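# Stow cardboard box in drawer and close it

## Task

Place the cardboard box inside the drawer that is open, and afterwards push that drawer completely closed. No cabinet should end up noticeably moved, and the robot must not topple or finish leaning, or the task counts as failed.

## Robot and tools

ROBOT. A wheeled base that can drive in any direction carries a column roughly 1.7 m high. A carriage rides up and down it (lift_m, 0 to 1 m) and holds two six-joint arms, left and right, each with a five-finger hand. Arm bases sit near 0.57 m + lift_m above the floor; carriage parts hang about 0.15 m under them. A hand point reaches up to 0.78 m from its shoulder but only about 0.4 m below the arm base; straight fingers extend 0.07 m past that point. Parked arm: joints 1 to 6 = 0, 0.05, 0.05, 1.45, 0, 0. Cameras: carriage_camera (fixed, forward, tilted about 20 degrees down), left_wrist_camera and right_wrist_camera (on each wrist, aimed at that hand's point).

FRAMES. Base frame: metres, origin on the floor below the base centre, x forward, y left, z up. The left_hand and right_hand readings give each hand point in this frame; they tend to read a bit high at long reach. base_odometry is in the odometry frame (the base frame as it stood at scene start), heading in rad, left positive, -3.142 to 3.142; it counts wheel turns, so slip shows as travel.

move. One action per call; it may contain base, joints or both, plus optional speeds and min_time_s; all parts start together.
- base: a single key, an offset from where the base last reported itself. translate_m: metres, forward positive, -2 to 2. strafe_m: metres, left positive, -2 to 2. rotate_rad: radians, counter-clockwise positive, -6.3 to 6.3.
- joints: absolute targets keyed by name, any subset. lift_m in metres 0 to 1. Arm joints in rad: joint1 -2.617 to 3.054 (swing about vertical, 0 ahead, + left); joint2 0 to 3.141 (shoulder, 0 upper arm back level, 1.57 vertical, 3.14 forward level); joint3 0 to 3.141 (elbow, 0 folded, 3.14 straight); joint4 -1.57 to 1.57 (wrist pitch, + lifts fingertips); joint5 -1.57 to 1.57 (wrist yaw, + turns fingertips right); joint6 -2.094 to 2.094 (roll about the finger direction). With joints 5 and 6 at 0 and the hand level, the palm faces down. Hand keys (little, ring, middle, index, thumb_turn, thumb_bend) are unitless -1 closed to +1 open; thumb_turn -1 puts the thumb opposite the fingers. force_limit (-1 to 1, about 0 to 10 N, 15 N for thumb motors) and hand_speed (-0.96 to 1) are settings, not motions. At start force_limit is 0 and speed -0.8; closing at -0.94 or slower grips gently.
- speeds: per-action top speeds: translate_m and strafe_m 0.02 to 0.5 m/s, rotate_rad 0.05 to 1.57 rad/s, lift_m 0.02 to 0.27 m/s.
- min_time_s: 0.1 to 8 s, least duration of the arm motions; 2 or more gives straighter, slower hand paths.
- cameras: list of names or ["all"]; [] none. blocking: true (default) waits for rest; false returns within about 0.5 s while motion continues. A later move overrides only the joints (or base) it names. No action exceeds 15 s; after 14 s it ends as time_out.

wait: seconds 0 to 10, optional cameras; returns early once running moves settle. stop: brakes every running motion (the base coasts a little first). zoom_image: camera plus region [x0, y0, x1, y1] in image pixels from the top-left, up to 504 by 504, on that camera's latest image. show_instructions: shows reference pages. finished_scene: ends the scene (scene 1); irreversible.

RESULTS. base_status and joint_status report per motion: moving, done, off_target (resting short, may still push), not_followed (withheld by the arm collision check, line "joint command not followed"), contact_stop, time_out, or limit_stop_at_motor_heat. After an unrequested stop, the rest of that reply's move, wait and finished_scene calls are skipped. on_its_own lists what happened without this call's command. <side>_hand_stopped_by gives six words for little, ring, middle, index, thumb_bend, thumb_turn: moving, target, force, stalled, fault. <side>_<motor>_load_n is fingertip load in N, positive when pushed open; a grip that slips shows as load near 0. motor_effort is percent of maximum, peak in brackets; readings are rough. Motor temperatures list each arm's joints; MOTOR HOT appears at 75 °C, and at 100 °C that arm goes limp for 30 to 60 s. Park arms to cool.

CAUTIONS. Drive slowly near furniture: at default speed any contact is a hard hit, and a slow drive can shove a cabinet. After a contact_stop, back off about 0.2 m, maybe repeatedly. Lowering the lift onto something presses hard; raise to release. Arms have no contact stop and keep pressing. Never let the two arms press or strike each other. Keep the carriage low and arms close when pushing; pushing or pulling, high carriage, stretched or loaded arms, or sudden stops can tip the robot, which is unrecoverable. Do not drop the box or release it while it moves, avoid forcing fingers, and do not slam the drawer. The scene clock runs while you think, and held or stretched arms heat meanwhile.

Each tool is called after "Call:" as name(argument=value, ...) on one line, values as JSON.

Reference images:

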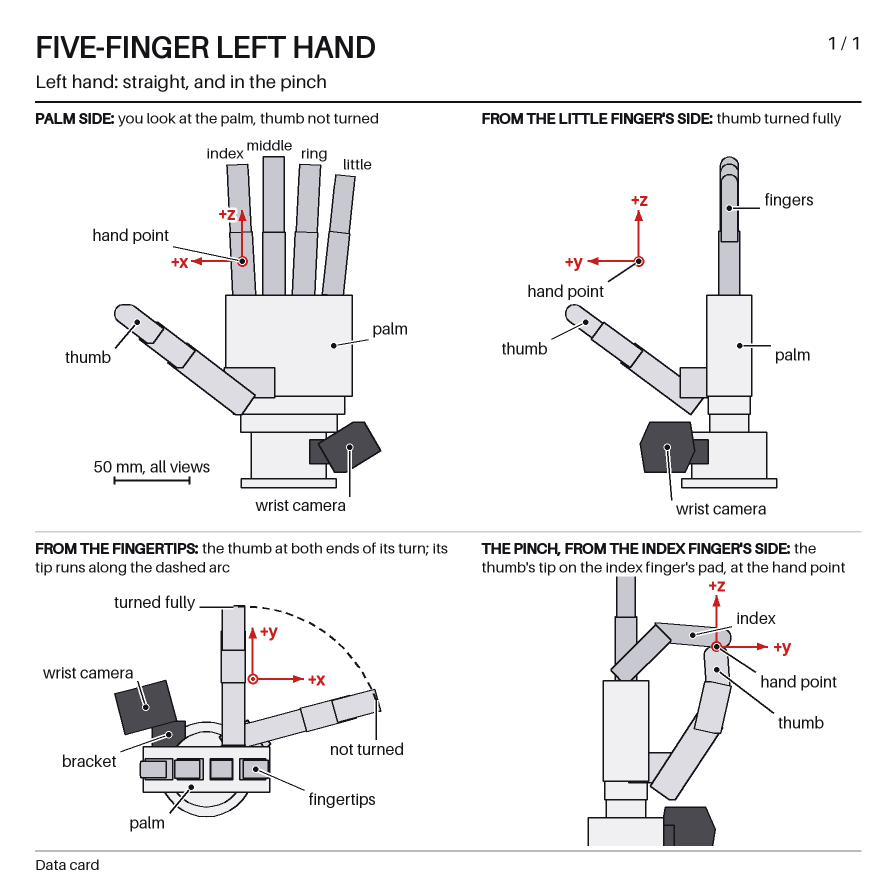

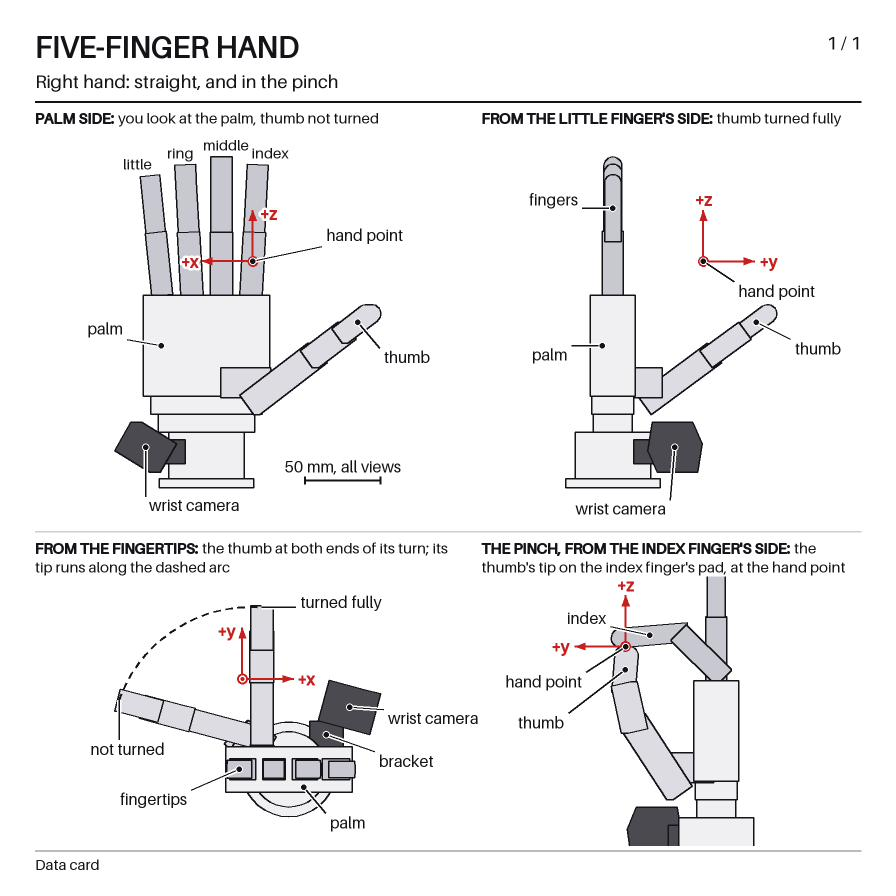

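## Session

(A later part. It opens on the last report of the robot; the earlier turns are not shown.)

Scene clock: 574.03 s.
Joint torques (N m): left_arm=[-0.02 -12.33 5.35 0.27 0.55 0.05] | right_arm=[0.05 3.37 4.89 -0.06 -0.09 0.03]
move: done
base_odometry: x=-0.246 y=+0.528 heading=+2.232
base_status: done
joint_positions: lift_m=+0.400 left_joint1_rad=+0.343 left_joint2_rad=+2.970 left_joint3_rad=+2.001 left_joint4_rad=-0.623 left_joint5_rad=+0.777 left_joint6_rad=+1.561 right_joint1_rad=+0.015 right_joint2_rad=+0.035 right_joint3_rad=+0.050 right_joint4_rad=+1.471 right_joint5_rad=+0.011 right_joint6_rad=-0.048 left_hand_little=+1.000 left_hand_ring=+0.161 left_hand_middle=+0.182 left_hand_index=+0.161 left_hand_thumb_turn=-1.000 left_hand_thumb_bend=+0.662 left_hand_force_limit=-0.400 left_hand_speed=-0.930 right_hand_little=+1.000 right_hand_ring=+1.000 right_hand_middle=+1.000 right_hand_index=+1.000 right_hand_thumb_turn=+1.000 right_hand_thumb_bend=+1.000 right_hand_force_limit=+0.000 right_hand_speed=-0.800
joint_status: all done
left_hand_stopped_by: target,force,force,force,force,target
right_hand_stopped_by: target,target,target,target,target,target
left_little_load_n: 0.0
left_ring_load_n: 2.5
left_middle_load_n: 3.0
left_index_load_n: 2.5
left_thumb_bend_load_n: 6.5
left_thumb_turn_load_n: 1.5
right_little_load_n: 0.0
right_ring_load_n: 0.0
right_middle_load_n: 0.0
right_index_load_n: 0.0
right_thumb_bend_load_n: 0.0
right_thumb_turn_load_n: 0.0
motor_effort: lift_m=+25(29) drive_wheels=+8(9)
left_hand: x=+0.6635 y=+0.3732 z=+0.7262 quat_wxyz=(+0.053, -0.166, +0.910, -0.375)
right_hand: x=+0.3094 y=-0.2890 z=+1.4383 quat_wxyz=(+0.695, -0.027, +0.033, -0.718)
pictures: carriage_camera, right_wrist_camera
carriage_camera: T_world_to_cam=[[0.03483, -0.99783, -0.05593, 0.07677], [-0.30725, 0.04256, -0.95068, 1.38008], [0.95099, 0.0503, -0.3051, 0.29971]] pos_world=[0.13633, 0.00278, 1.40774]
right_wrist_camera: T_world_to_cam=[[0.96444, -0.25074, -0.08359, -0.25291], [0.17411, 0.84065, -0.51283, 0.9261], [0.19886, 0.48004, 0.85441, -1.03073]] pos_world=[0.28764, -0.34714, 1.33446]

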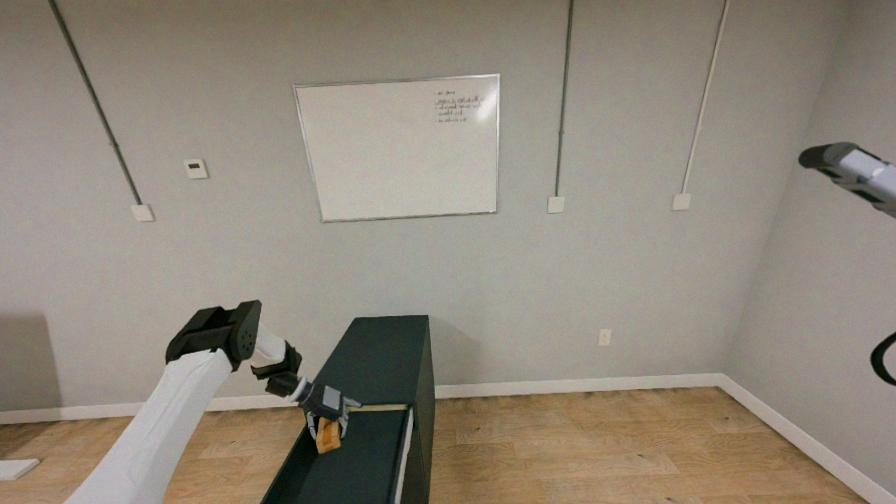

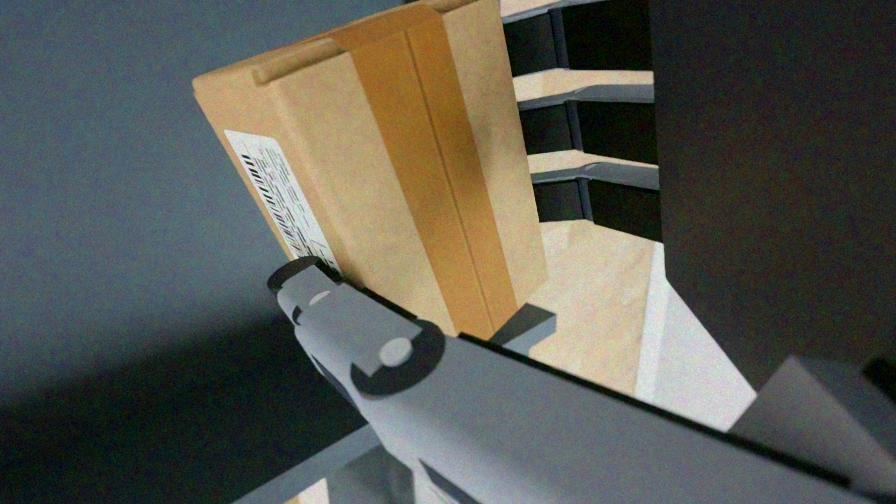

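Call:
move(joints={"lift_m": 0.28}, speeds={"lift_m": 0.08}, cameras=["right_wrist_camera", "carriage_camera"])

Call:
zoom_image(camera="carriage_camera", region=[200, 280, 424, 504])

Scene clock: 603.03 s.
Joint torques (N m): left_arm=[0.1 -12.51 5.34 0.28 0.56 0.1] | right_arm=[0.13 3.43 4.74 -0.08 -0.06 0.04]
move: done
base_odometry: x=-0.246 y=+0.528 heading=+2.232
base_status: not commanded
joint_positions: lift_m=+0.280 left_joint1_rad=+0.343 left_joint2_rad=+2.971 left_joint3_rad=+2.001 left_joint4_rad=-0.623 left_joint5_rad=+0.777 left_joint6_rad=+1.562 right_joint1_rad=+0.015 right_joint2_rad=+0.035 right_joint3_rad=+0.050 right_joint4_rad=+1.471 right_joint5_rad=+0.011 right_joint6_rad=-0.048 left_hand_little=+1.000 left_hand_ring=+0.161 left_hand_middle=+0.182 left_hand_index=+0.161 left_hand_thumb_turn=-1.000 left_hand_thumb_bend=+0.662 left_hand_force_limit=-0.400 left_hand_speed=-0.930 right_hand_little=+1.000 right_hand_ring=+1.000 right_hand_middle=+1.000 right_hand_index=+1.000 right_hand_thumb_turn=+1.000 right_hand_thumb_bend=+1.000 right_hand_force_limit=+0.000 right_hand_speed=-0.800
joint_status: all done
left_hand_stopped_by: target,force,force,force,force,target
right_hand_stopped_by: target,target,target,target,target,target
left_little_load_n: 0.0
left_ring_load_n: 2.5
left_middle_load_n: 3.0
left_index_load_n: 2.5
left_thumb_bend_load_n: 6.0
left_thumb_turn_load_n: 1.5
right_little_load_n: 0.0
right_ring_load_n: 0.0
right_middle_load_n: 0.0
right_index_load_n: 0.0
right_thumb_bend_load_n: 0.0
right_thumb_turn_load_n: 0.0
motor_effort: lift_m=+25(31) drive_wheels=+9(9)
left_hand: x=+0.6633 y=+0.3731 z=+0.6059 quat_wxyz=(+0.053, -0.166, +0.910, -0.375)
right_hand: x=+0.3094 y=-0.2890 z=+1.3183 quat_wxyz=(+0.695, -0.027, +0.033, -0.718)
pictures: carriage_camera, right_wrist_camera
carriage_camera: T_world_to_cam=[[0.03483, -0.99783, -0.05593, 0.07005], [-0.30725, 0.04256, -0.95068, 1.266], [0.95099, 0.0503, -0.3051, 0.2631]] pos_world=[0.13633, 0.00278, 1.28774]
right_wrist_camera: T_world_to_cam=[[0.96444, -0.25074, -0.08359, -0.26294], [0.17411, 0.84065, -0.51283, 0.86456], [0.19886, 0.48004, 0.85441, -0.9282]] pos_world=[0.28764, -0.34714, 1.21446]

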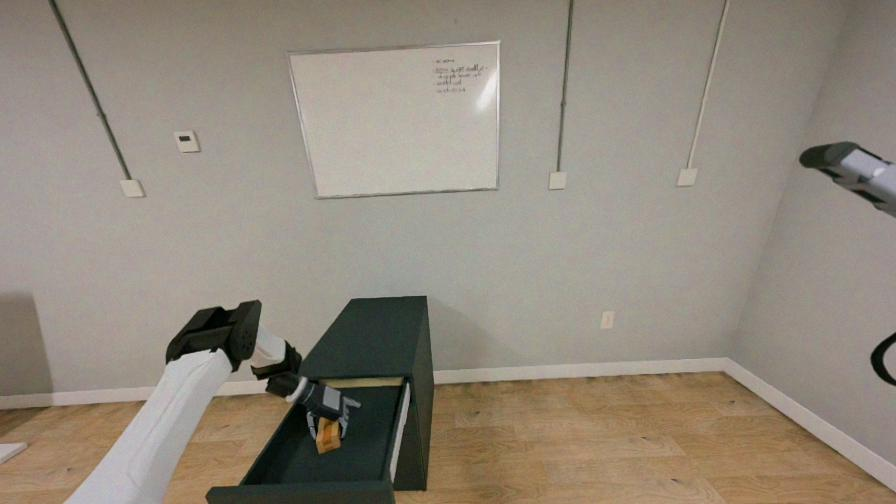

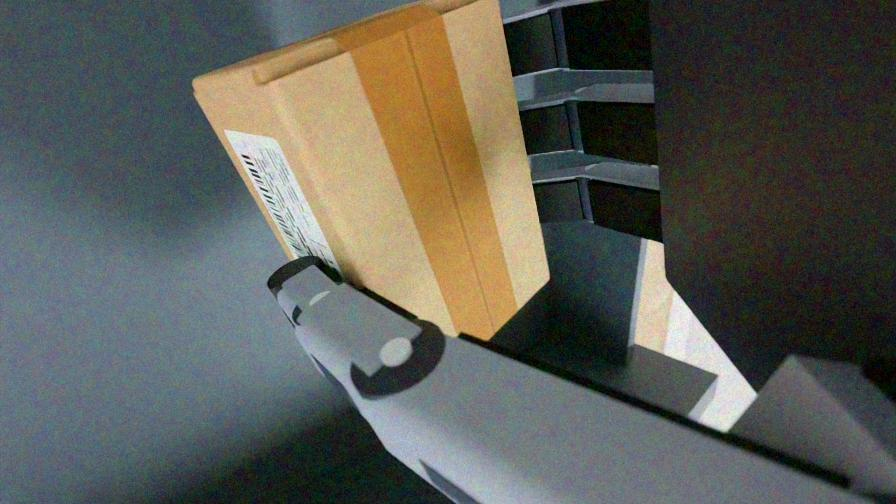

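Scaled by 2.250 from the camera's image (finer frame: 1280x720).

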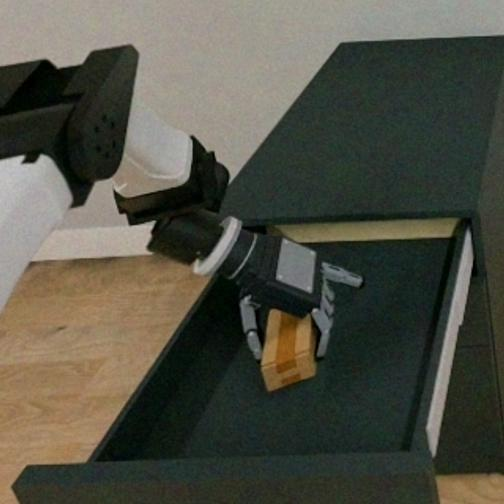

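Call:
move(joints={"lift_m": 0.24}, speeds={"lift_m": 0.04}, cameras=["right_wrist_camera", "carriage_camera"])

Call:
zoom_image(camera="carriage_camera", region=[200, 280, 424, 504])

Scene clock: 614.57 s.
Joint torques (N m): left_arm=[0.08 -12.66 5.2 0.21 0.56 0.06] | right_arm=[0.1 3.45 4.81 -0.09 -0.06 0.02]
Motor temperatures (°C): left_arm=[30 56 36 31 27 24] | right_arm=[27 27 36 28 27 27]
move: done
base_odometry: x=-0.246 y=+0.528 heading=+2.232
base_status: not commanded
joint_positions: lift_m=+0.240 left_joint1_rad=+0.343 left_joint2_rad=+2.971 left_joint3_rad=+2.001 left_joint4_rad=-0.623 left_joint5_rad=+0.777 left_joint6_rad=+1.562 right_joint1_rad=+0.015 right_joint2_rad=+0.035 right_joint3_rad=+0.050 right_joint4_rad=+1.471 right_joint5_rad=+0.011 right_joint6_rad=-0.048 left_hand_little=+1.000 left_hand_ring=+0.161 left_hand_middle=+0.182 left_hand_index=+0.161 left_hand_thumb_turn=-1.000 left_hand_thumb_bend=+0.662 left_hand_force_limit=-0.400 left_hand_speed=-0.930 right_hand_little=+1.000 right_hand_ring=+1.000 right_hand_middle=+1.000 right_hand_index=+1.000 right_hand_thumb_turn=+1.000 right_hand_thumb_bend=+1.000 right_hand_force_limit=+0.000 right_hand_speed=-0.800
joint_status: all done
left_hand_stopped_by: target,force,force,force,force,target
right_hand_stopped_by: target,target,target,target,target,target
left_little_load_n: 0.0
left_ring_load_n: 2.5
left_middle_load_n: 3.0
left_index_load_n: 2.5
left_thumb_bend_load_n: 6.5
left_thumb_turn_load_n: 1.5
right_little_load_n: 0.0
right_ring_load_n: 0.0
right_middle_load_n: 0.0
right_index_load_n: 0.0
right_thumb_bend_load_n: 0.0
right_thumb_turn_load_n: 0.0
motor_effort: lift_m=+24(28) drive_wheels=+9(9)
left_hand: x=+0.6632 y=+0.3731 z=+0.5659 quat_wxyz=(+0.053, -0.166, +0.910, -0.375)
right_hand: x=+0.3094 y=-0.2890 z=+1.2783 quat_wxyz=(+0.695, -0.027, +0.033, -0.718)
pictures: carriage_camera, right_wrist_camera
carriage_camera: T_world_to_cam=[[0.03483, -0.99783, -0.05593, 0.06782], [-0.30725, 0.04256, -0.95068, 1.22797], [0.95099, 0.0503, -0.3051, 0.25089]] pos_world=[0.13633, 0.00278, 1.24774]
right_wrist_camera: T_world_to_cam=[[0.96444, -0.25074, -0.08359, -0.26627], [0.17411, 0.84065, -0.51283, 0.8441], [0.19886, 0.48004, 0.85441, -0.89411]] pos_world=[0.28764, -0.34714, 1.17456]

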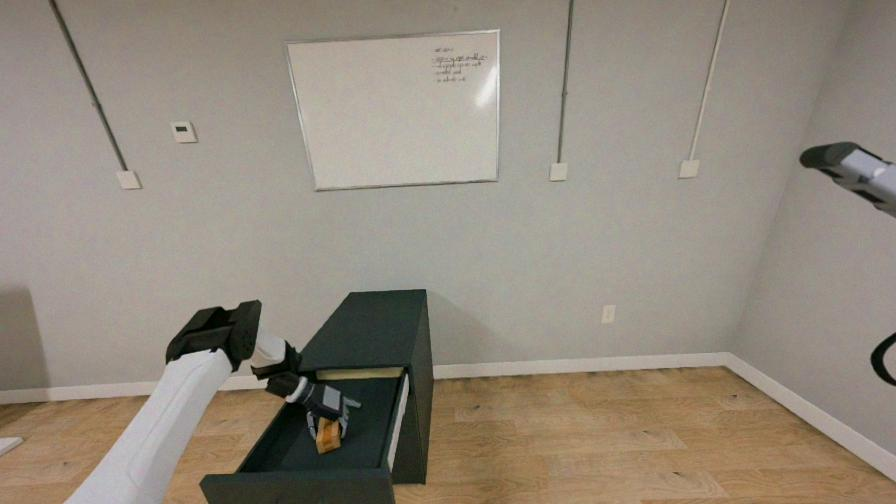

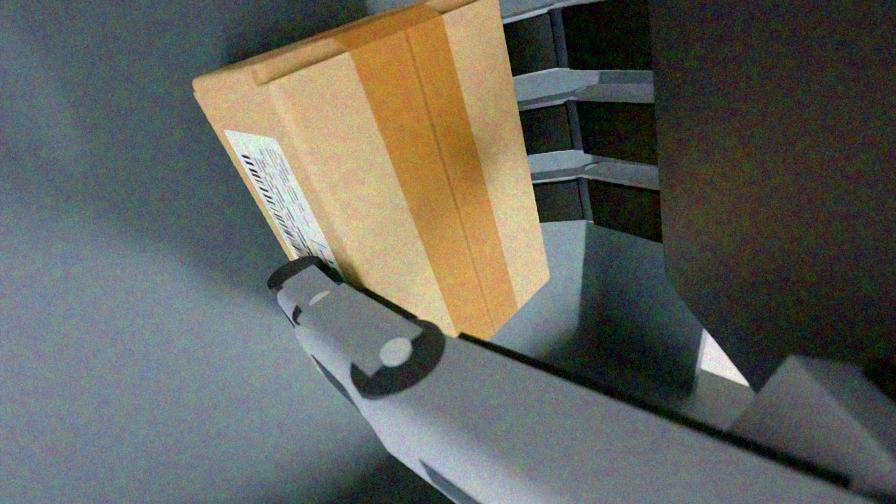

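Scaled by 2.250 from the camera's image (finer frame: 1280x720).

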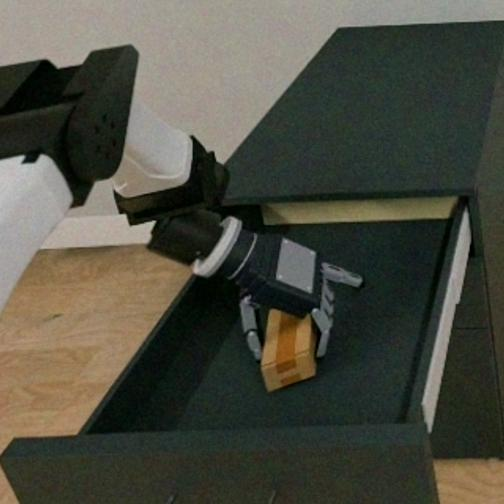

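Call:
move(joints={"lift_m": 0.21}, speeds={"lift_m": 0.03}, cameras=["right_wrist_camera", "carriage_camera"])

Call:
zoom_image(camera="carriage_camera", region=[280, 360, 424, 504])

Scene clock: 621.83 s.
Joint torques (N m): left_arm=[-0.94 -10.61 4.46 0.83 0.16 0.07] | right_arm=[0.13 3.45 4.89 -0.06 -0.05 0.04]
Motor temperatures (°C): left_arm=[30 57 36 31 27 24] | right_arm=[27 27 36 28 27 27]
move: done
base_odometry: x=-0.246 y=+0.528 heading=+2.232
base_status: not commanded
joint_positions: lift_m=+0.211 left_joint1_rad=+0.354 left_joint2_rad=+2.948 left_joint3_rad=+2.011 left_joint4_rad=-0.677 left_joint5_rad=+0.815 left_joint6_rad=+1.562 right_joint1_rad=+0.015 right_joint2_rad=+0.035 right_joint3_rad=+0.050 right_joint4_rad=+1.471 right_joint5_rad=+0.011 right_joint6_rad=-0.048 left_hand_little=+1.000 left_hand_ring=+0.161 left_hand_middle=+0.182 left_hand_index=+0.161 left_hand_thumb_turn=-1.000 left_hand_thumb_bend=+0.663 left_hand_force_limit=-0.400 left_hand_speed=-0.930 right_hand_little=+1.000 right_hand_ring=+1.000 right_hand_middle=+1.000 right_hand_index=+1.000 right_hand_thumb_turn=+1.000 right_hand_thumb_bend=+1.000 right_hand_force_limit=+0.000 right_hand_speed=-0.800
joint_status: all done
left_hand_stopped_by: target,force,force,force,force,target
right_hand_stopped_by: target,target,target,target,target,target
left_little_load_n: 0.0
left_ring_load_n: 0.5
left_middle_load_n: -0.5
left_index_load_n: 0.0
left_thumb_bend_load_n: 7.0
left_thumb_turn_load_n: 1.0
right_little_load_n: 0.0
right_ring_load_n: 0.0
right_middle_load_n: 0.0
right_index_load_n: 0.0
right_thumb_bend_load_n: 0.0
right_thumb_turn_load_n: 0.0
motor_effort: lift_m=+22(28) drive_wheels=+8(9)
left_hand: x=+0.6641 y=+0.3709 z=+0.5527 quat_wxyz=(+0.048, -0.174, +0.901, -0.394)
right_hand: x=+0.3094 y=-0.2890 z=+1.2486 quat_wxyz=(+0.695, -0.027, +0.033, -0.718)
pictures: carriage_camera, right_wrist_camera
carriage_camera: T_world_to_cam=[[0.03483, -0.99783, -0.05593, 0.06616], [-0.30725, 0.04256, -0.95068, 1.19973], [0.95099, 0.0503, -0.3051, 0.24183]] pos_world=[0.13633, 0.00278, 1.21804]
right_wrist_camera: T_world_to_cam=[[0.96444, -0.25074, -0.08359, -0.26876], [0.17411, 0.84065, -0.51283, 0.82881], [0.19886, 0.48004, 0.85441, -0.86865]] pos_world=[0.28764, -0.34714, 1.14476]

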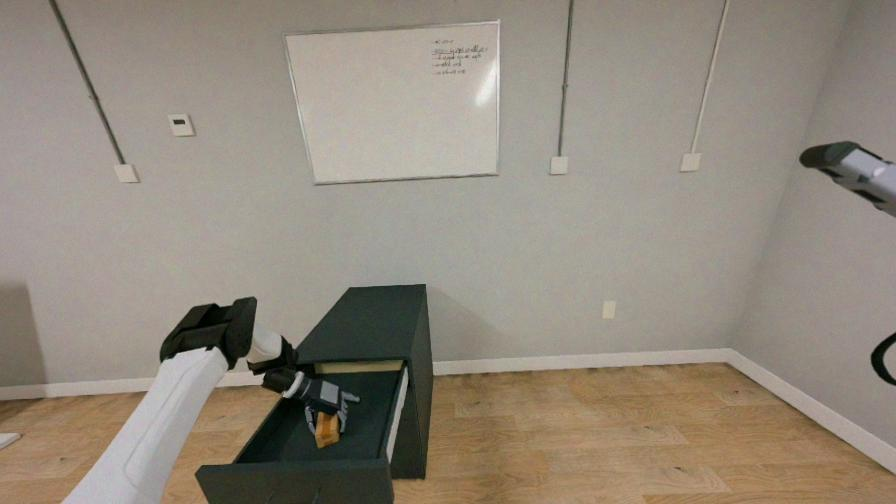

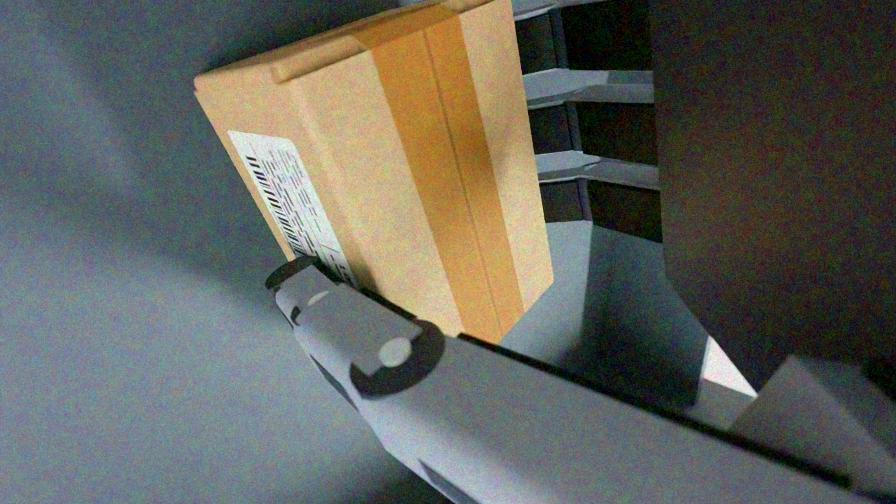

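Scaled by 3.500 from the camera's image (finer frame: 1280x720).

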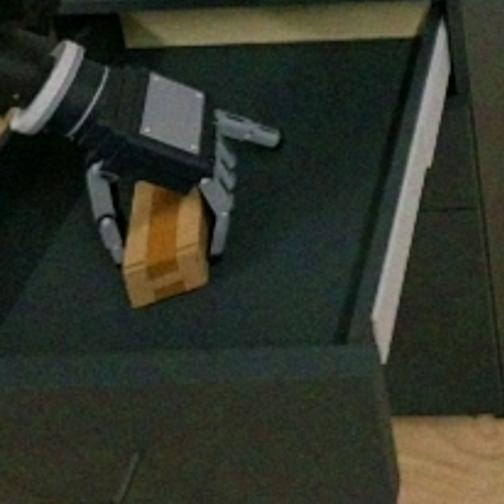

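Call:
move(joints={"lift_m": 0.225}, speeds={"lift_m": 0.03}, cameras=["right_wrist_camera", "carriage_camera"])

Call:
zoom_image(camera="carriage_camera", region=[280, 360, 424, 504])

Scene clock: 627.27 s.
Joint torques (N m): left_arm=[-1.06 -11.06 4.56 0.36 0.55 0.08] | right_arm=[0.16 3.44 4.78 -0.08 -0.06 0.03]
Motor temperatures (°C): left_arm=[30 56 36 32 27 24] | right_arm=[27 27 36 28 27 27]
move: done
base_odometry: x=-0.246 y=+0.528 heading=+2.232
base_status: not commanded
joint_positions: lift_m=+0.225 left_joint1_rad=+0.354 left_joint2_rad=+2.953 left_joint3_rad=+2.011 left_joint4_rad=-0.631 left_joint5_rad=+0.786 left_joint6_rad=+1.562 right_joint1_rad=+0.015 right_joint2_rad=+0.035 right_joint3_rad=+0.050 right_joint4_rad=+1.471 right_joint5_rad=+0.011 right_joint6_rad=-0.048 left_hand_little=+1.000 left_hand_ring=+0.161 left_hand_middle=+0.182 left_hand_index=+0.161 left_hand_thumb_turn=-1.000 left_hand_thumb_bend=+0.663 left_hand_force_limit=-0.400 left_hand_speed=-0.930 right_hand_little=+1.000 right_hand_ring=+1.000 right_hand_middle=+1.000 right_hand_index=+1.000 right_hand_thumb_turn=+1.000 right_hand_thumb_bend=+1.000 right_hand_force_limit=+0.000 right_hand_speed=-0.800
joint_status: all done
left_hand_stopped_by: target,force,force,force,force,target
right_hand_stopped_by: target,target,target,target,target,target
left_little_load_n: -0.5
left_ring_load_n: 2.5
left_middle_load_n: 2.0
left_index_load_n: 2.0
left_thumb_bend_load_n: 5.0
left_thumb_turn_load_n: 1.5
right_little_load_n: 0.0
right_ring_load_n: 0.0
right_middle_load_n: 0.0
right_index_load_n: 0.0
right_thumb_bend_load_n: 0.0
right_thumb_turn_load_n: 0.0
motor_effort: lift_m=+32(41) drive_wheels=+8(8)
left_hand: x=+0.6715 y=+0.3792 z=+0.5601 quat_wxyz=(+0.065, -0.167, +0.909, -0.377)
right_hand: x=+0.3094 y=-0.2890 z=+1.2627 quat_wxyz=(+0.695, -0.027, +0.033, -0.718)
pictures: carriage_camera, right_wrist_camera
carriage_camera: T_world_to_cam=[[0.03483, -0.99783, -0.05593, 0.06694], [-0.30725, 0.04256, -0.95068, 1.21314], [0.95099, 0.0503, -0.3051, 0.24613]] pos_world=[0.13633, 0.00278, 1.23214]
right_wrist_camera: T_world_to_cam=[[0.96444, -0.25074, -0.08359, -0.26759], [0.17411, 0.84065, -0.51283, 0.83604], [0.19886, 0.48004, 0.85441, -0.8807]] pos_world=[0.28764, -0.34714, 1.15886]

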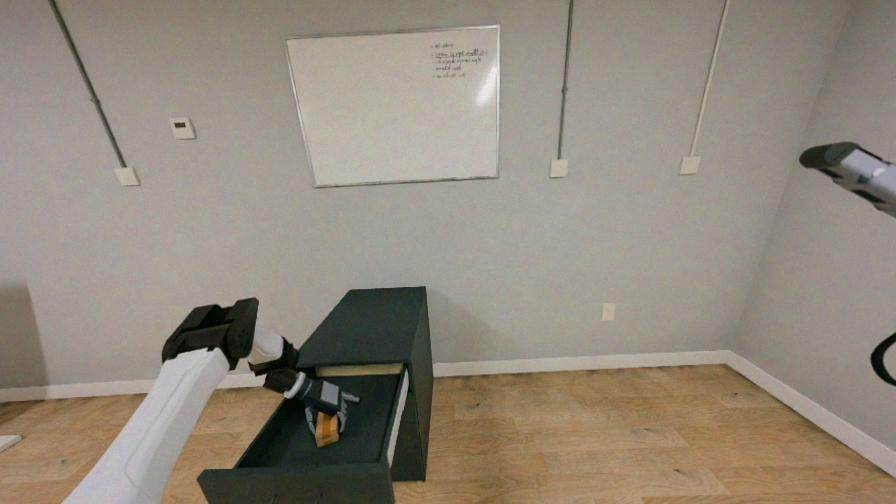

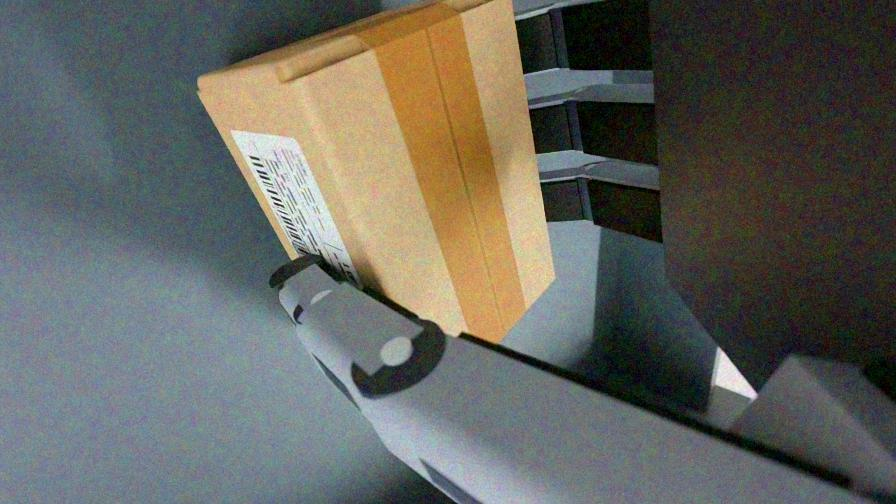

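Scaled by 3.500 from the camera's image (finer frame: 1280x720).

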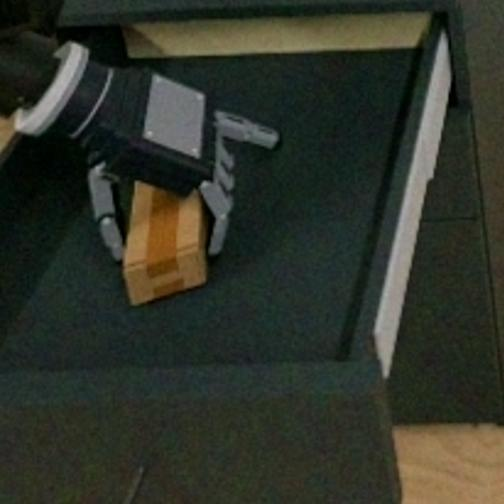

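Call:
move(joints={"lift_m": 0.238, "left_joint1_rad": 0.345, "left_joint2_rad": 2.963, "left_joint3_rad": 2.014, "left_joint4_rad": -0.623, "left_joint5_rad": 0.785, "left_joint6_rad": 1.57}, speeds={"lift_m": 0.03})

Call:
move(joints={"lift_m": 0.232}, speeds={"lift_m": 0.02})

Call:
move(joints={"lift_m": 0.226}, speeds={"lift_m": 0.02}, cameras=["right_wrist_camera"])

Scene clock: 636.63 s.
Joint torques (N m): left_arm=[-1.01 -11.49 4.44 0.32 0.47 0.07] | right_arm=[0.02 3.36 4.75 -0.08 -0.03 0.04]
Motor temperatures (°C): left_arm=[30 55 36 31 27 24] | right_arm=[27 27 36 28 27 27]
move: done
base_odometry: x=-0.246 y=+0.528 heading=+2.232
base_status: not commanded
joint_positions: lift_m=+0.238 left_joint1_rad=+0.354 left_joint2_rad=+2.956 left_joint3_rad=+2.011 left_joint4_rad=-0.627 left_joint5_rad=+0.784 left_joint6_rad=+1.562 right_joint1_rad=+0.015 right_joint2_rad=+0.035 right_joint3_rad=+0.050 right_joint4_rad=+1.471 right_joint5_rad=+0.011 right_joint6_rad=-0.048 left_hand_little=+1.000 left_hand_ring=+0.161 left_hand_middle=+0.182 left_hand_index=+0.161 left_hand_thumb_turn=-1.000 left_hand_thumb_bend=+0.663 left_hand_force_limit=-0.400 left_hand_speed=-0.930 right_hand_little=+1.000 right_hand_ring=+1.000 right_hand_middle=+1.000 right_hand_index=+1.000 right_hand_thumb_turn=+1.000 right_hand_thumb_bend=+1.000 right_hand_force_limit=+0.000 right_hand_speed=-0.800
joint_status: all done
left_hand_stopped_by: target,force,force,force,force,target
right_hand_stopped_by: target,target,target,target,target,target
left_little_load_n: 0.0
left_ring_load_n: 2.5
left_middle_load_n: 2.0
left_index_load_n: 2.0
left_thumb_bend_load_n: 5.0
left_thumb_turn_load_n: 1.5
right_little_load_n: 0.0
right_ring_load_n: 0.0
right_middle_load_n: 0.0
right_index_load_n: 0.0
right_thumb_bend_load_n: 0.0
right_thumb_turn_load_n: 0.0
motor_effort: lift_m=+31(38) drive_wheels=+8(8)
left_hand: x=+0.6712 y=+0.3794 z=+0.5716 quat_wxyz=(+0.065, -0.167, +0.909, -0.377)
right_hand: x=+0.3094 y=-0.2890 z=+1.2757 quat_wxyz=(+0.695, -0.027, +0.033, -0.718)
pictures: none

Scene clock: 637.23 s.
Joint torques (N m): left_arm=[-0.9 -11.37 4.3 0.35 0.49 0.07] | right_arm=[0.2 3.37 4.88 -0.09 -0.03 0.02]
Motor temperatures (°C): left_arm=[30 55 36 31 27 24] | right_arm=[27 27 36 28 27 27]
move: done
base_odometry: x=-0.246 y=+0.528 heading=+2.232
base_status: not commanded
joint_positions: lift_m=+0.232 left_joint1_rad=+0.354 left_joint2_rad=+2.957 left_joint3_rad=+2.011 left_joint4_rad=-0.626 left_joint5_rad=+0.784 left_joint6_rad=+1.562 right_joint1_rad=+0.015 right_joint2_rad=+0.035 right_joint3_rad=+0.050 right_joint4_rad=+1.471 right_joint5_rad=+0.011 right_joint6_rad=-0.048 left_hand_little=+1.000 left_hand_ring=+0.161 left_hand_middle=+0.182 left_hand_index=+0.161 left_hand_thumb_turn=-1.000 left_hand_thumb_bend=+0.663 left_hand_force_limit=-0.400 left_hand_speed=-0.930 right_hand_little=+1.000 right_hand_ring=+1.000 right_hand_middle=+1.000 right_hand_index=+1.000 right_hand_thumb_turn=+1.000 right_hand_thumb_bend=+1.000 right_hand_force_limit=+0.000 right_hand_speed=-0.800
joint_status: all done
left_hand_stopped_by: target,force,force,force,force,target
right_hand_stopped_by: target,target,target,target,target,target
left_little_load_n: 0.0
left_ring_load_n: 2.5
left_middle_load_n: 2.0
left_index_load_n: 2.0
left_thumb_bend_load_n: 5.0
left_thumb_turn_load_n: 1.0
right_little_load_n: 0.0
right_ring_load_n: 0.0
right_middle_load_n: 0.0
right_index_load_n: 0.0
right_thumb_bend_load_n: 0.0
right_thumb_turn_load_n: 0.0
motor_effort: lift_m=+24(28) drive_wheels=+8(8)
left_hand: x=+0.6712 y=+0.3795 z=+0.5662 quat_wxyz=(+0.065, -0.167, +0.909, -0.376)
right_hand: x=+0.3094 y=-0.2890 z=+1.2704 quat_wxyz=(+0.695, -0.027, +0.033, -0.718)
pictures: none

Scene clock: 637.83 s.
Joint torques (N m): left_arm=[-0.9 -11.38 4.46 0.33 0.53 0.07] | right_arm=[0.12 3.48 4.9 -0.1 -0.08 0.06]
Motor temperatures (°C): left_arm=[30 55 36 31 27 24] | right_arm=[27 27 36 28 27 27]
move: done
base_odometry: x=-0.246 y=+0.528 heading=+2.232
base_status: not commanded
joint_positions: lift_m=+0.226 left_joint1_rad=+0.354 left_joint2_rad=+2.957 left_joint3_rad=+2.011 left_joint4_rad=-0.625 left_joint5_rad=+0.783 left_joint6_rad=+1.562 right_joint1_rad=+0.015 right_joint2_rad=+0.035 right_joint3_rad=+0.050 right_joint4_rad=+1.471 right_joint5_rad=+0.011 right_joint6_rad=-0.048 left_hand_little=+1.000 left_hand_ring=+0.161 left_hand_middle=+0.182 left_hand_index=+0.161 left_hand_thumb_turn=-1.000 left_hand_thumb_bend=+0.663 left_hand_force_limit=-0.400 left_hand_speed=-0.930 right_hand_little=+1.000 right_hand_ring=+1.000 right_hand_middle=+1.000 right_hand_index=+1.000 right_hand_thumb_turn=+1.000 right_hand_thumb_bend=+1.000 right_hand_force_limit=+0.000 right_hand_speed=-0.800
joint_status: all done
left_hand_stopped_by: target,force,force,force,force,target
right_hand_stopped_by: target,target,target,target,target,target
left_little_load_n: 0.0
left_ring_load_n: 2.0
left_middle_load_n: 2.0
left_index_load_n: 2.0
left_thumb_bend_load_n: 5.0
left_thumb_turn_load_n: 1.5
right_little_load_n: 0.0
right_ring_load_n: 0.0
right_middle_load_n: 0.0
right_index_load_n: 0.0
right_thumb_bend_load_n: 0.0
right_thumb_turn_load_n: 0.0
motor_effort: lift_m=+24(27) drive_wheels=+8(8)
left_hand: x=+0.6714 y=+0.3796 z=+0.5601 quat_wxyz=(+0.065, -0.167, +0.909, -0.376)
right_hand: x=+0.3094 y=-0.2890 z=+1.2644 quat_wxyz=(+0.695, -0.027, +0.033, -0.718)
right_wrist_camera: T_world_to_cam=[[0.96444, -0.25074, -0.08359, -0.26744], [0.17411, 0.84065, -0.51283, 0.83691], [0.19886, 0.48004, 0.85441, -0.88215]] pos_world=[0.28764, -0.34714, 1.16056]

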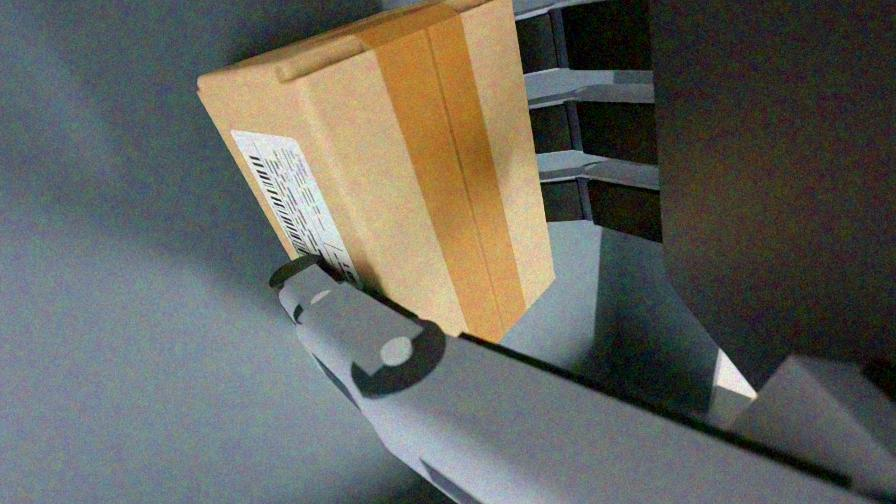

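Call:
move(joints={"lift_m": 0.221}, speeds={"lift_m": 0.02})

Call:
move(joints={"lift_m": 0.216}, speeds={"lift_m": 0.02}, cameras=["right_wrist_camera"])

Scene clock: 642.83 s.
Joint torques (N m): left_arm=[-0.79 -11.52 4.63 0.34 0.49 0.07] | right_arm=[0.03 3.38 4.85 -0.09 -0.04 0.05]
Motor temperatures (°C): left_arm=[30 55 36 31 27 24] | right_arm=[27 27 36 28 27 27]
move: done
base_odometry: x=-0.246 y=+0.528 heading=+2.232
base_status: not commanded
joint_positions: lift_m=+0.221 left_joint1_rad=+0.354 left_joint2_rad=+2.957 left_joint3_rad=+2.011 left_joint4_rad=-0.625 left_joint5_rad=+0.783 left_joint6_rad=+1.562 right_joint1_rad=+0.015 right_joint2_rad=+0.035 right_joint3_rad=+0.050 right_joint4_rad=+1.471 right_joint5_rad=+0.011 right_joint6_rad=-0.048 left_hand_little=+1.000 left_hand_ring=+0.161 left_hand_middle=+0.182 left_hand_index=+0.161 left_hand_thumb_turn=-1.000 left_hand_thumb_bend=+0.663 left_hand_force_limit=-0.400 left_hand_speed=-0.930 right_hand_little=+1.000 right_hand_ring=+1.000 right_hand_middle=+1.000 right_hand_index=+1.000 right_hand_thumb_turn=+1.000 right_hand_thumb_bend=+1.000 right_hand_force_limit=+0.000 right_hand_speed=-0.800
joint_status: all done
left_hand_stopped_by: target,force,force,force,force,target
right_hand_stopped_by: target,target,target,target,target,target
left_little_load_n: 0.0
left_ring_load_n: 2.0
left_middle_load_n: 2.0
left_index_load_n: 2.0
left_thumb_bend_load_n: 5.0
left_thumb_turn_load_n: 1.0
right_little_load_n: 0.0
right_ring_load_n: 0.0
right_middle_load_n: 0.0
right_index_load_n: 0.0
right_thumb_bend_load_n: 0.0
right_thumb_turn_load_n: 0.0
motor_effort: lift_m=+24(25) drive_wheels=+8(8)
left_hand: x=+0.6716 y=+0.3797 z=+0.5550 quat_wxyz=(+0.066, -0.167, +0.909, -0.376)
right_hand: x=+0.3094 y=-0.2890 z=+1.2594 quat_wxyz=(+0.695, -0.027, +0.033, -0.718)
pictures: none

Scene clock: 643.40 s.
Joint torques (N m): left_arm=[-1.22 -11.23 4.45 0.41 0.29 0.03] | right_arm=[0.12 3.36 4.74 -0.07 -0.05 0.02]
Motor temperatures (°C): left_arm=[30 55 36 31 27 24] | right_arm=[27 27 36 28 27 27]
move: done
base_odometry: x=-0.246 y=+0.528 heading=+2.232
base_status: not commanded
joint_positions: lift_m=+0.217 left_joint1_rad=+0.355 left_joint2_rad=+2.956 left_joint3_rad=+2.012 left_joint4_rad=-0.632 left_joint5_rad=+0.802 left_joint6_rad=+1.562 right_joint1_rad=+0.015 right_joint2_rad=+0.035 right_joint3_rad=+0.050 right_joint4_rad=+1.471 right_joint5_rad=+0.011 right_joint6_rad=-0.048 left_hand_little=+1.000 left_hand_ring=+0.161 left_hand_middle=+0.182 left_hand_index=+0.161 left_hand_thumb_turn=-1.000 left_hand_thumb_bend=+0.663 left_hand_force_limit=-0.400 left_hand_speed=-0.930 right_hand_little=+1.000 right_hand_ring=+1.000 right_hand_middle=+1.000 right_hand_index=+1.000 right_hand_thumb_turn=+1.000 right_hand_thumb_bend=+1.000 right_hand_force_limit=+0.000 right_hand_speed=-0.800
joint_status: all done
left_hand_stopped_by: target,force,force,force,force,target
right_hand_stopped_by: target,target,target,target,target,target
left_little_load_n: 0.0
left_ring_load_n: 0.0
left_middle_load_n: -0.5
left_index_load_n: 1.0
left_thumb_bend_load_n: 7.5
left_thumb_turn_load_n: 1.0
right_little_load_n: 0.0
right_ring_load_n: 0.0
right_middle_load_n: 0.0
right_index_load_n: 0.0
right_thumb_bend_load_n: 0.0
right_thumb_turn_load_n: 0.0
motor_effort: lift_m=+23(28) drive_wheels=+8(8)
left_hand: x=+0.6715 y=+0.3771 z=+0.5527 quat_wxyz=(+0.065, -0.168, +0.905, -0.385)
right_hand: x=+0.3094 y=-0.2890 z=+1.2546 quat_wxyz=(+0.695, -0.027, +0.033, -0.718)
right_wrist_camera: T_world_to_cam=[[0.96444, -0.25074, -0.08359, -0.26826], [0.17411, 0.84065, -0.51283, 0.83189], [0.19886, 0.48004, 0.85441, -0.87378]] pos_world=[0.28764, -0.34714, 1.15076]

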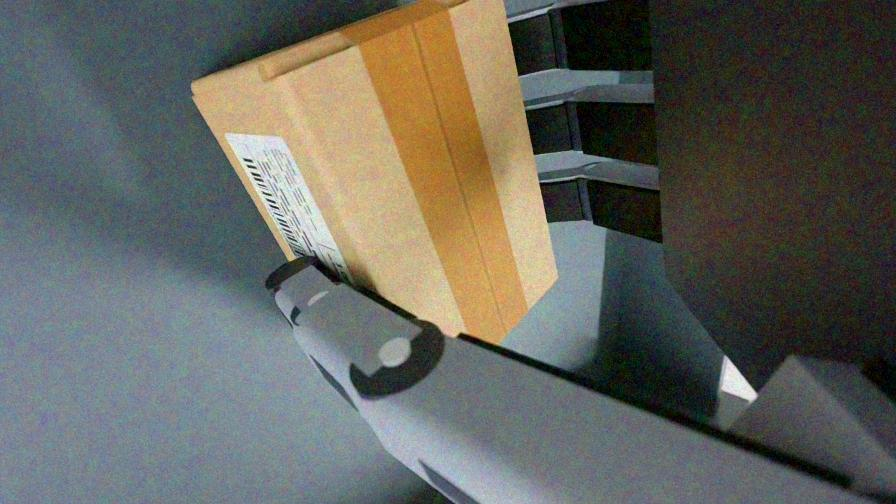

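Call:
move(joints={"lift_m": 0.2195}, speeds={"lift_m": 0.02})

Call:
move(joints={"left_hand_index": 0.35, "left_hand_middle": 0.35, "left_hand_ring": 0.35, "left_hand_thumb_bend": 0.8, "left_hand_speed": -0.93}, cameras=["right_wrist_camera", "carriage_camera"])

Call:
zoom_image(camera="carriage_camera", region=[280, 360, 424, 504])

Scene clock: 651.10 s.
Joint torques (N m): left_arm=[-0.92 -11.33 4.04 0.34 0.4 0.06] | right_arm=[0.1 3.43 4.74 -0.08 -0.06 0.05]
Motor temperatures (°C): left_arm=[30 56 35 31 27 24] | right_arm=[27 27 36 28 27 27]
move: done
base_odometry: x=-0.246 y=+0.528 heading=+2.232
base_status: not commanded
joint_positions: lift_m=+0.219 left_joint1_rad=+0.355 left_joint2_rad=+2.956 left_joint3_rad=+2.012 left_joint4_rad=-0.628 left_joint5_rad=+0.794 left_joint6_rad=+1.562 right_joint1_rad=+0.015 right_joint2_rad=+0.035 right_joint3_rad=+0.050 right_joint4_rad=+1.471 right_joint5_rad=+0.011 right_joint6_rad=-0.048 left_hand_little=+1.000 left_hand_ring=+0.161 left_hand_middle=+0.182 left_hand_index=+0.161 left_hand_thumb_turn=-1.000 left_hand_thumb_bend=+0.663 left_hand_force_limit=-0.400 left_hand_speed=-0.930 right_hand_little=+1.000 right_hand_ring=+1.000 right_hand_middle=+1.000 right_hand_index=+1.000 right_hand_thumb_turn=+1.000 right_hand_thumb_bend=+1.000 right_hand_force_limit=+0.000 right_hand_speed=-0.800
joint_status: all done
left_hand_stopped_by: target,force,force,force,force,target
right_hand_stopped_by: target,target,target,target,target,target
left_little_load_n: 0.0
left_ring_load_n: 2.0
left_middle_load_n: 2.0
left_index_load_n: 2.5
left_thumb_bend_load_n: 5.0
left_thumb_turn_load_n: 1.0
right_little_load_n: 0.0
right_ring_load_n: 0.0
right_middle_load_n: 0.0
right_index_load_n: 0.0
right_thumb_bend_load_n: 0.0
right_thumb_turn_load_n: 0.0
motor_effort: lift_m=+32(37) drive_wheels=+8(8)
left_hand: x=+0.6720 y=+0.3788 z=+0.5544 quat_wxyz=(+0.066, -0.167, +0.907, -0.381)
right_hand: x=+0.3094 y=-0.2890 z=+1.2571 quat_wxyz=(+0.695, -0.027, +0.033, -0.718)
pictures: none

Scene clock: 652.97 s.
Joint torques (N m): left_arm=[-1.26 -11.22 4.45 0.37 0.43 0.07] | right_arm=[0.08 3.56 4.85 -0.09 -0.05 0.02]
Motor temperatures (°C): left_arm=[30 56 35 31 27 24] | right_arm=[27 27 36 28 27 27]
move: done
base_odometry: x=-0.246 y=+0.528 heading=+2.232
base_status: not commanded
joint_positions: lift_m=+0.219 left_joint1_rad=+0.357 left_joint2_rad=+2.956 left_joint3_rad=+2.012 left_joint4_rad=-0.630 left_joint5_rad=+0.790 left_joint6_rad=+1.562 right_joint1_rad=+0.015 right_joint2_rad=+0.035 right_joint3_rad=+0.050 right_joint4_rad=+1.471 right_joint5_rad=+0.011 right_joint6_rad=-0.048 left_hand_little=+1.000 left_hand_ring=+0.350 left_hand_middle=+0.348 left_hand_index=+0.350 left_hand_thumb_turn=-1.000 left_hand_thumb_bend=+0.800 left_hand_force_limit=-0.400 left_hand_speed=-0.930 right_hand_little=+1.000 right_hand_ring=+1.000 right_hand_middle=+1.000 right_hand_index=+1.000 right_hand_thumb_turn=+1.000 right_hand_thumb_bend=+1.000 right_hand_force_limit=+0.000 right_hand_speed=-0.800
joint_status: all done
left_hand_stopped_by: target,target,target,target,target,target
right_hand_stopped_by: target,target,target,target,target,target
left_little_load_n: 0.0
left_ring_load_n: 0.0
left_middle_load_n: -7.5
left_index_load_n: 0.0
left_thumb_bend_load_n: 0.0
left_thumb_turn_load_n: 0.0
right_little_load_n: 0.0
right_ring_load_n: 0.0
right_middle_load_n: 0.0
right_index_load_n: 0.0
right_thumb_bend_load_n: 0.0
right_thumb_turn_load_n: 0.0
motor_effort: lift_m=+32(32) drive_wheels=+8(8)
left_hand: x=+0.6712 y=+0.3800 z=+0.5541 quat_wxyz=(+0.065, -0.169, +0.907, -0.379)
right_hand: x=+0.3094 y=-0.2890 z=+1.2571 quat_wxyz=(+0.695, -0.027, +0.033, -0.718)
pictures: carriage_camera, right_wrist_camera
carriage_camera: T_world_to_cam=[[0.03483, -0.99783, -0.05593, 0.06663], [-0.30725, 0.04256, -0.95068, 1.20781], [0.95099, 0.0503, -0.3051, 0.24443]] pos_world=[0.13633, 0.00278, 1.22654]
right_wrist_camera: T_world_to_cam=[[0.96444, -0.25074, -0.08359, -0.26805], [0.17411, 0.84065, -0.51283, 0.83317], [0.19886, 0.48004, 0.85441, -0.87591]] pos_world=[0.28764, -0.34714, 1.15326]

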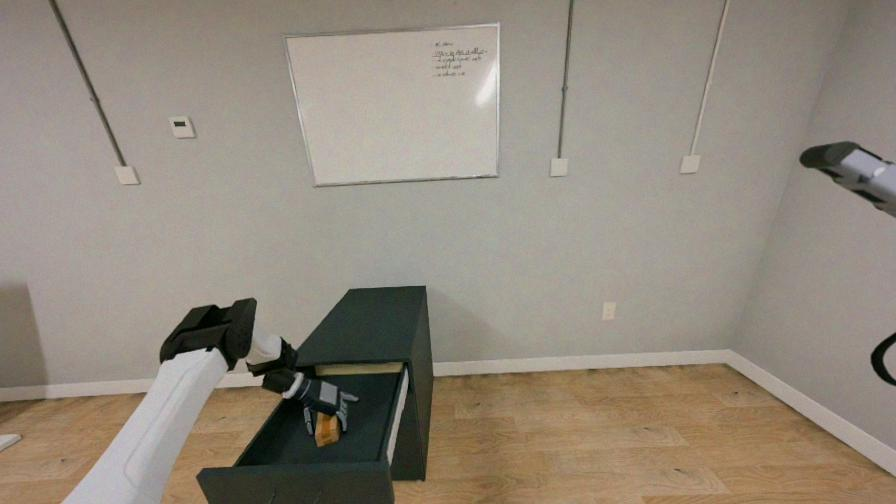

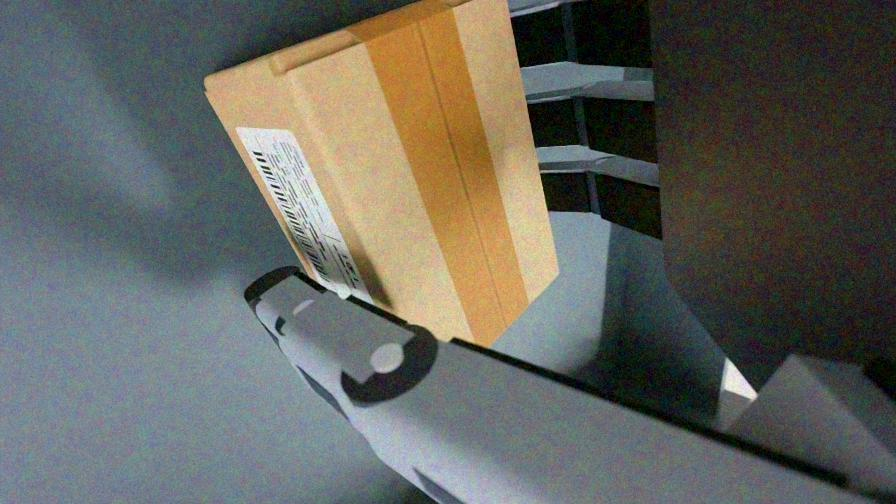

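Scaled by 3.500 from the camera's image (finer frame: 1280x720).

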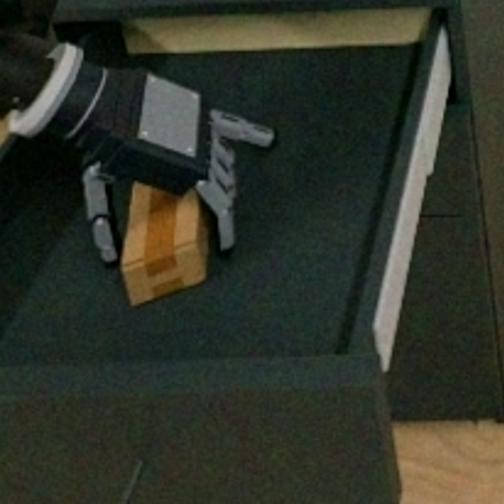

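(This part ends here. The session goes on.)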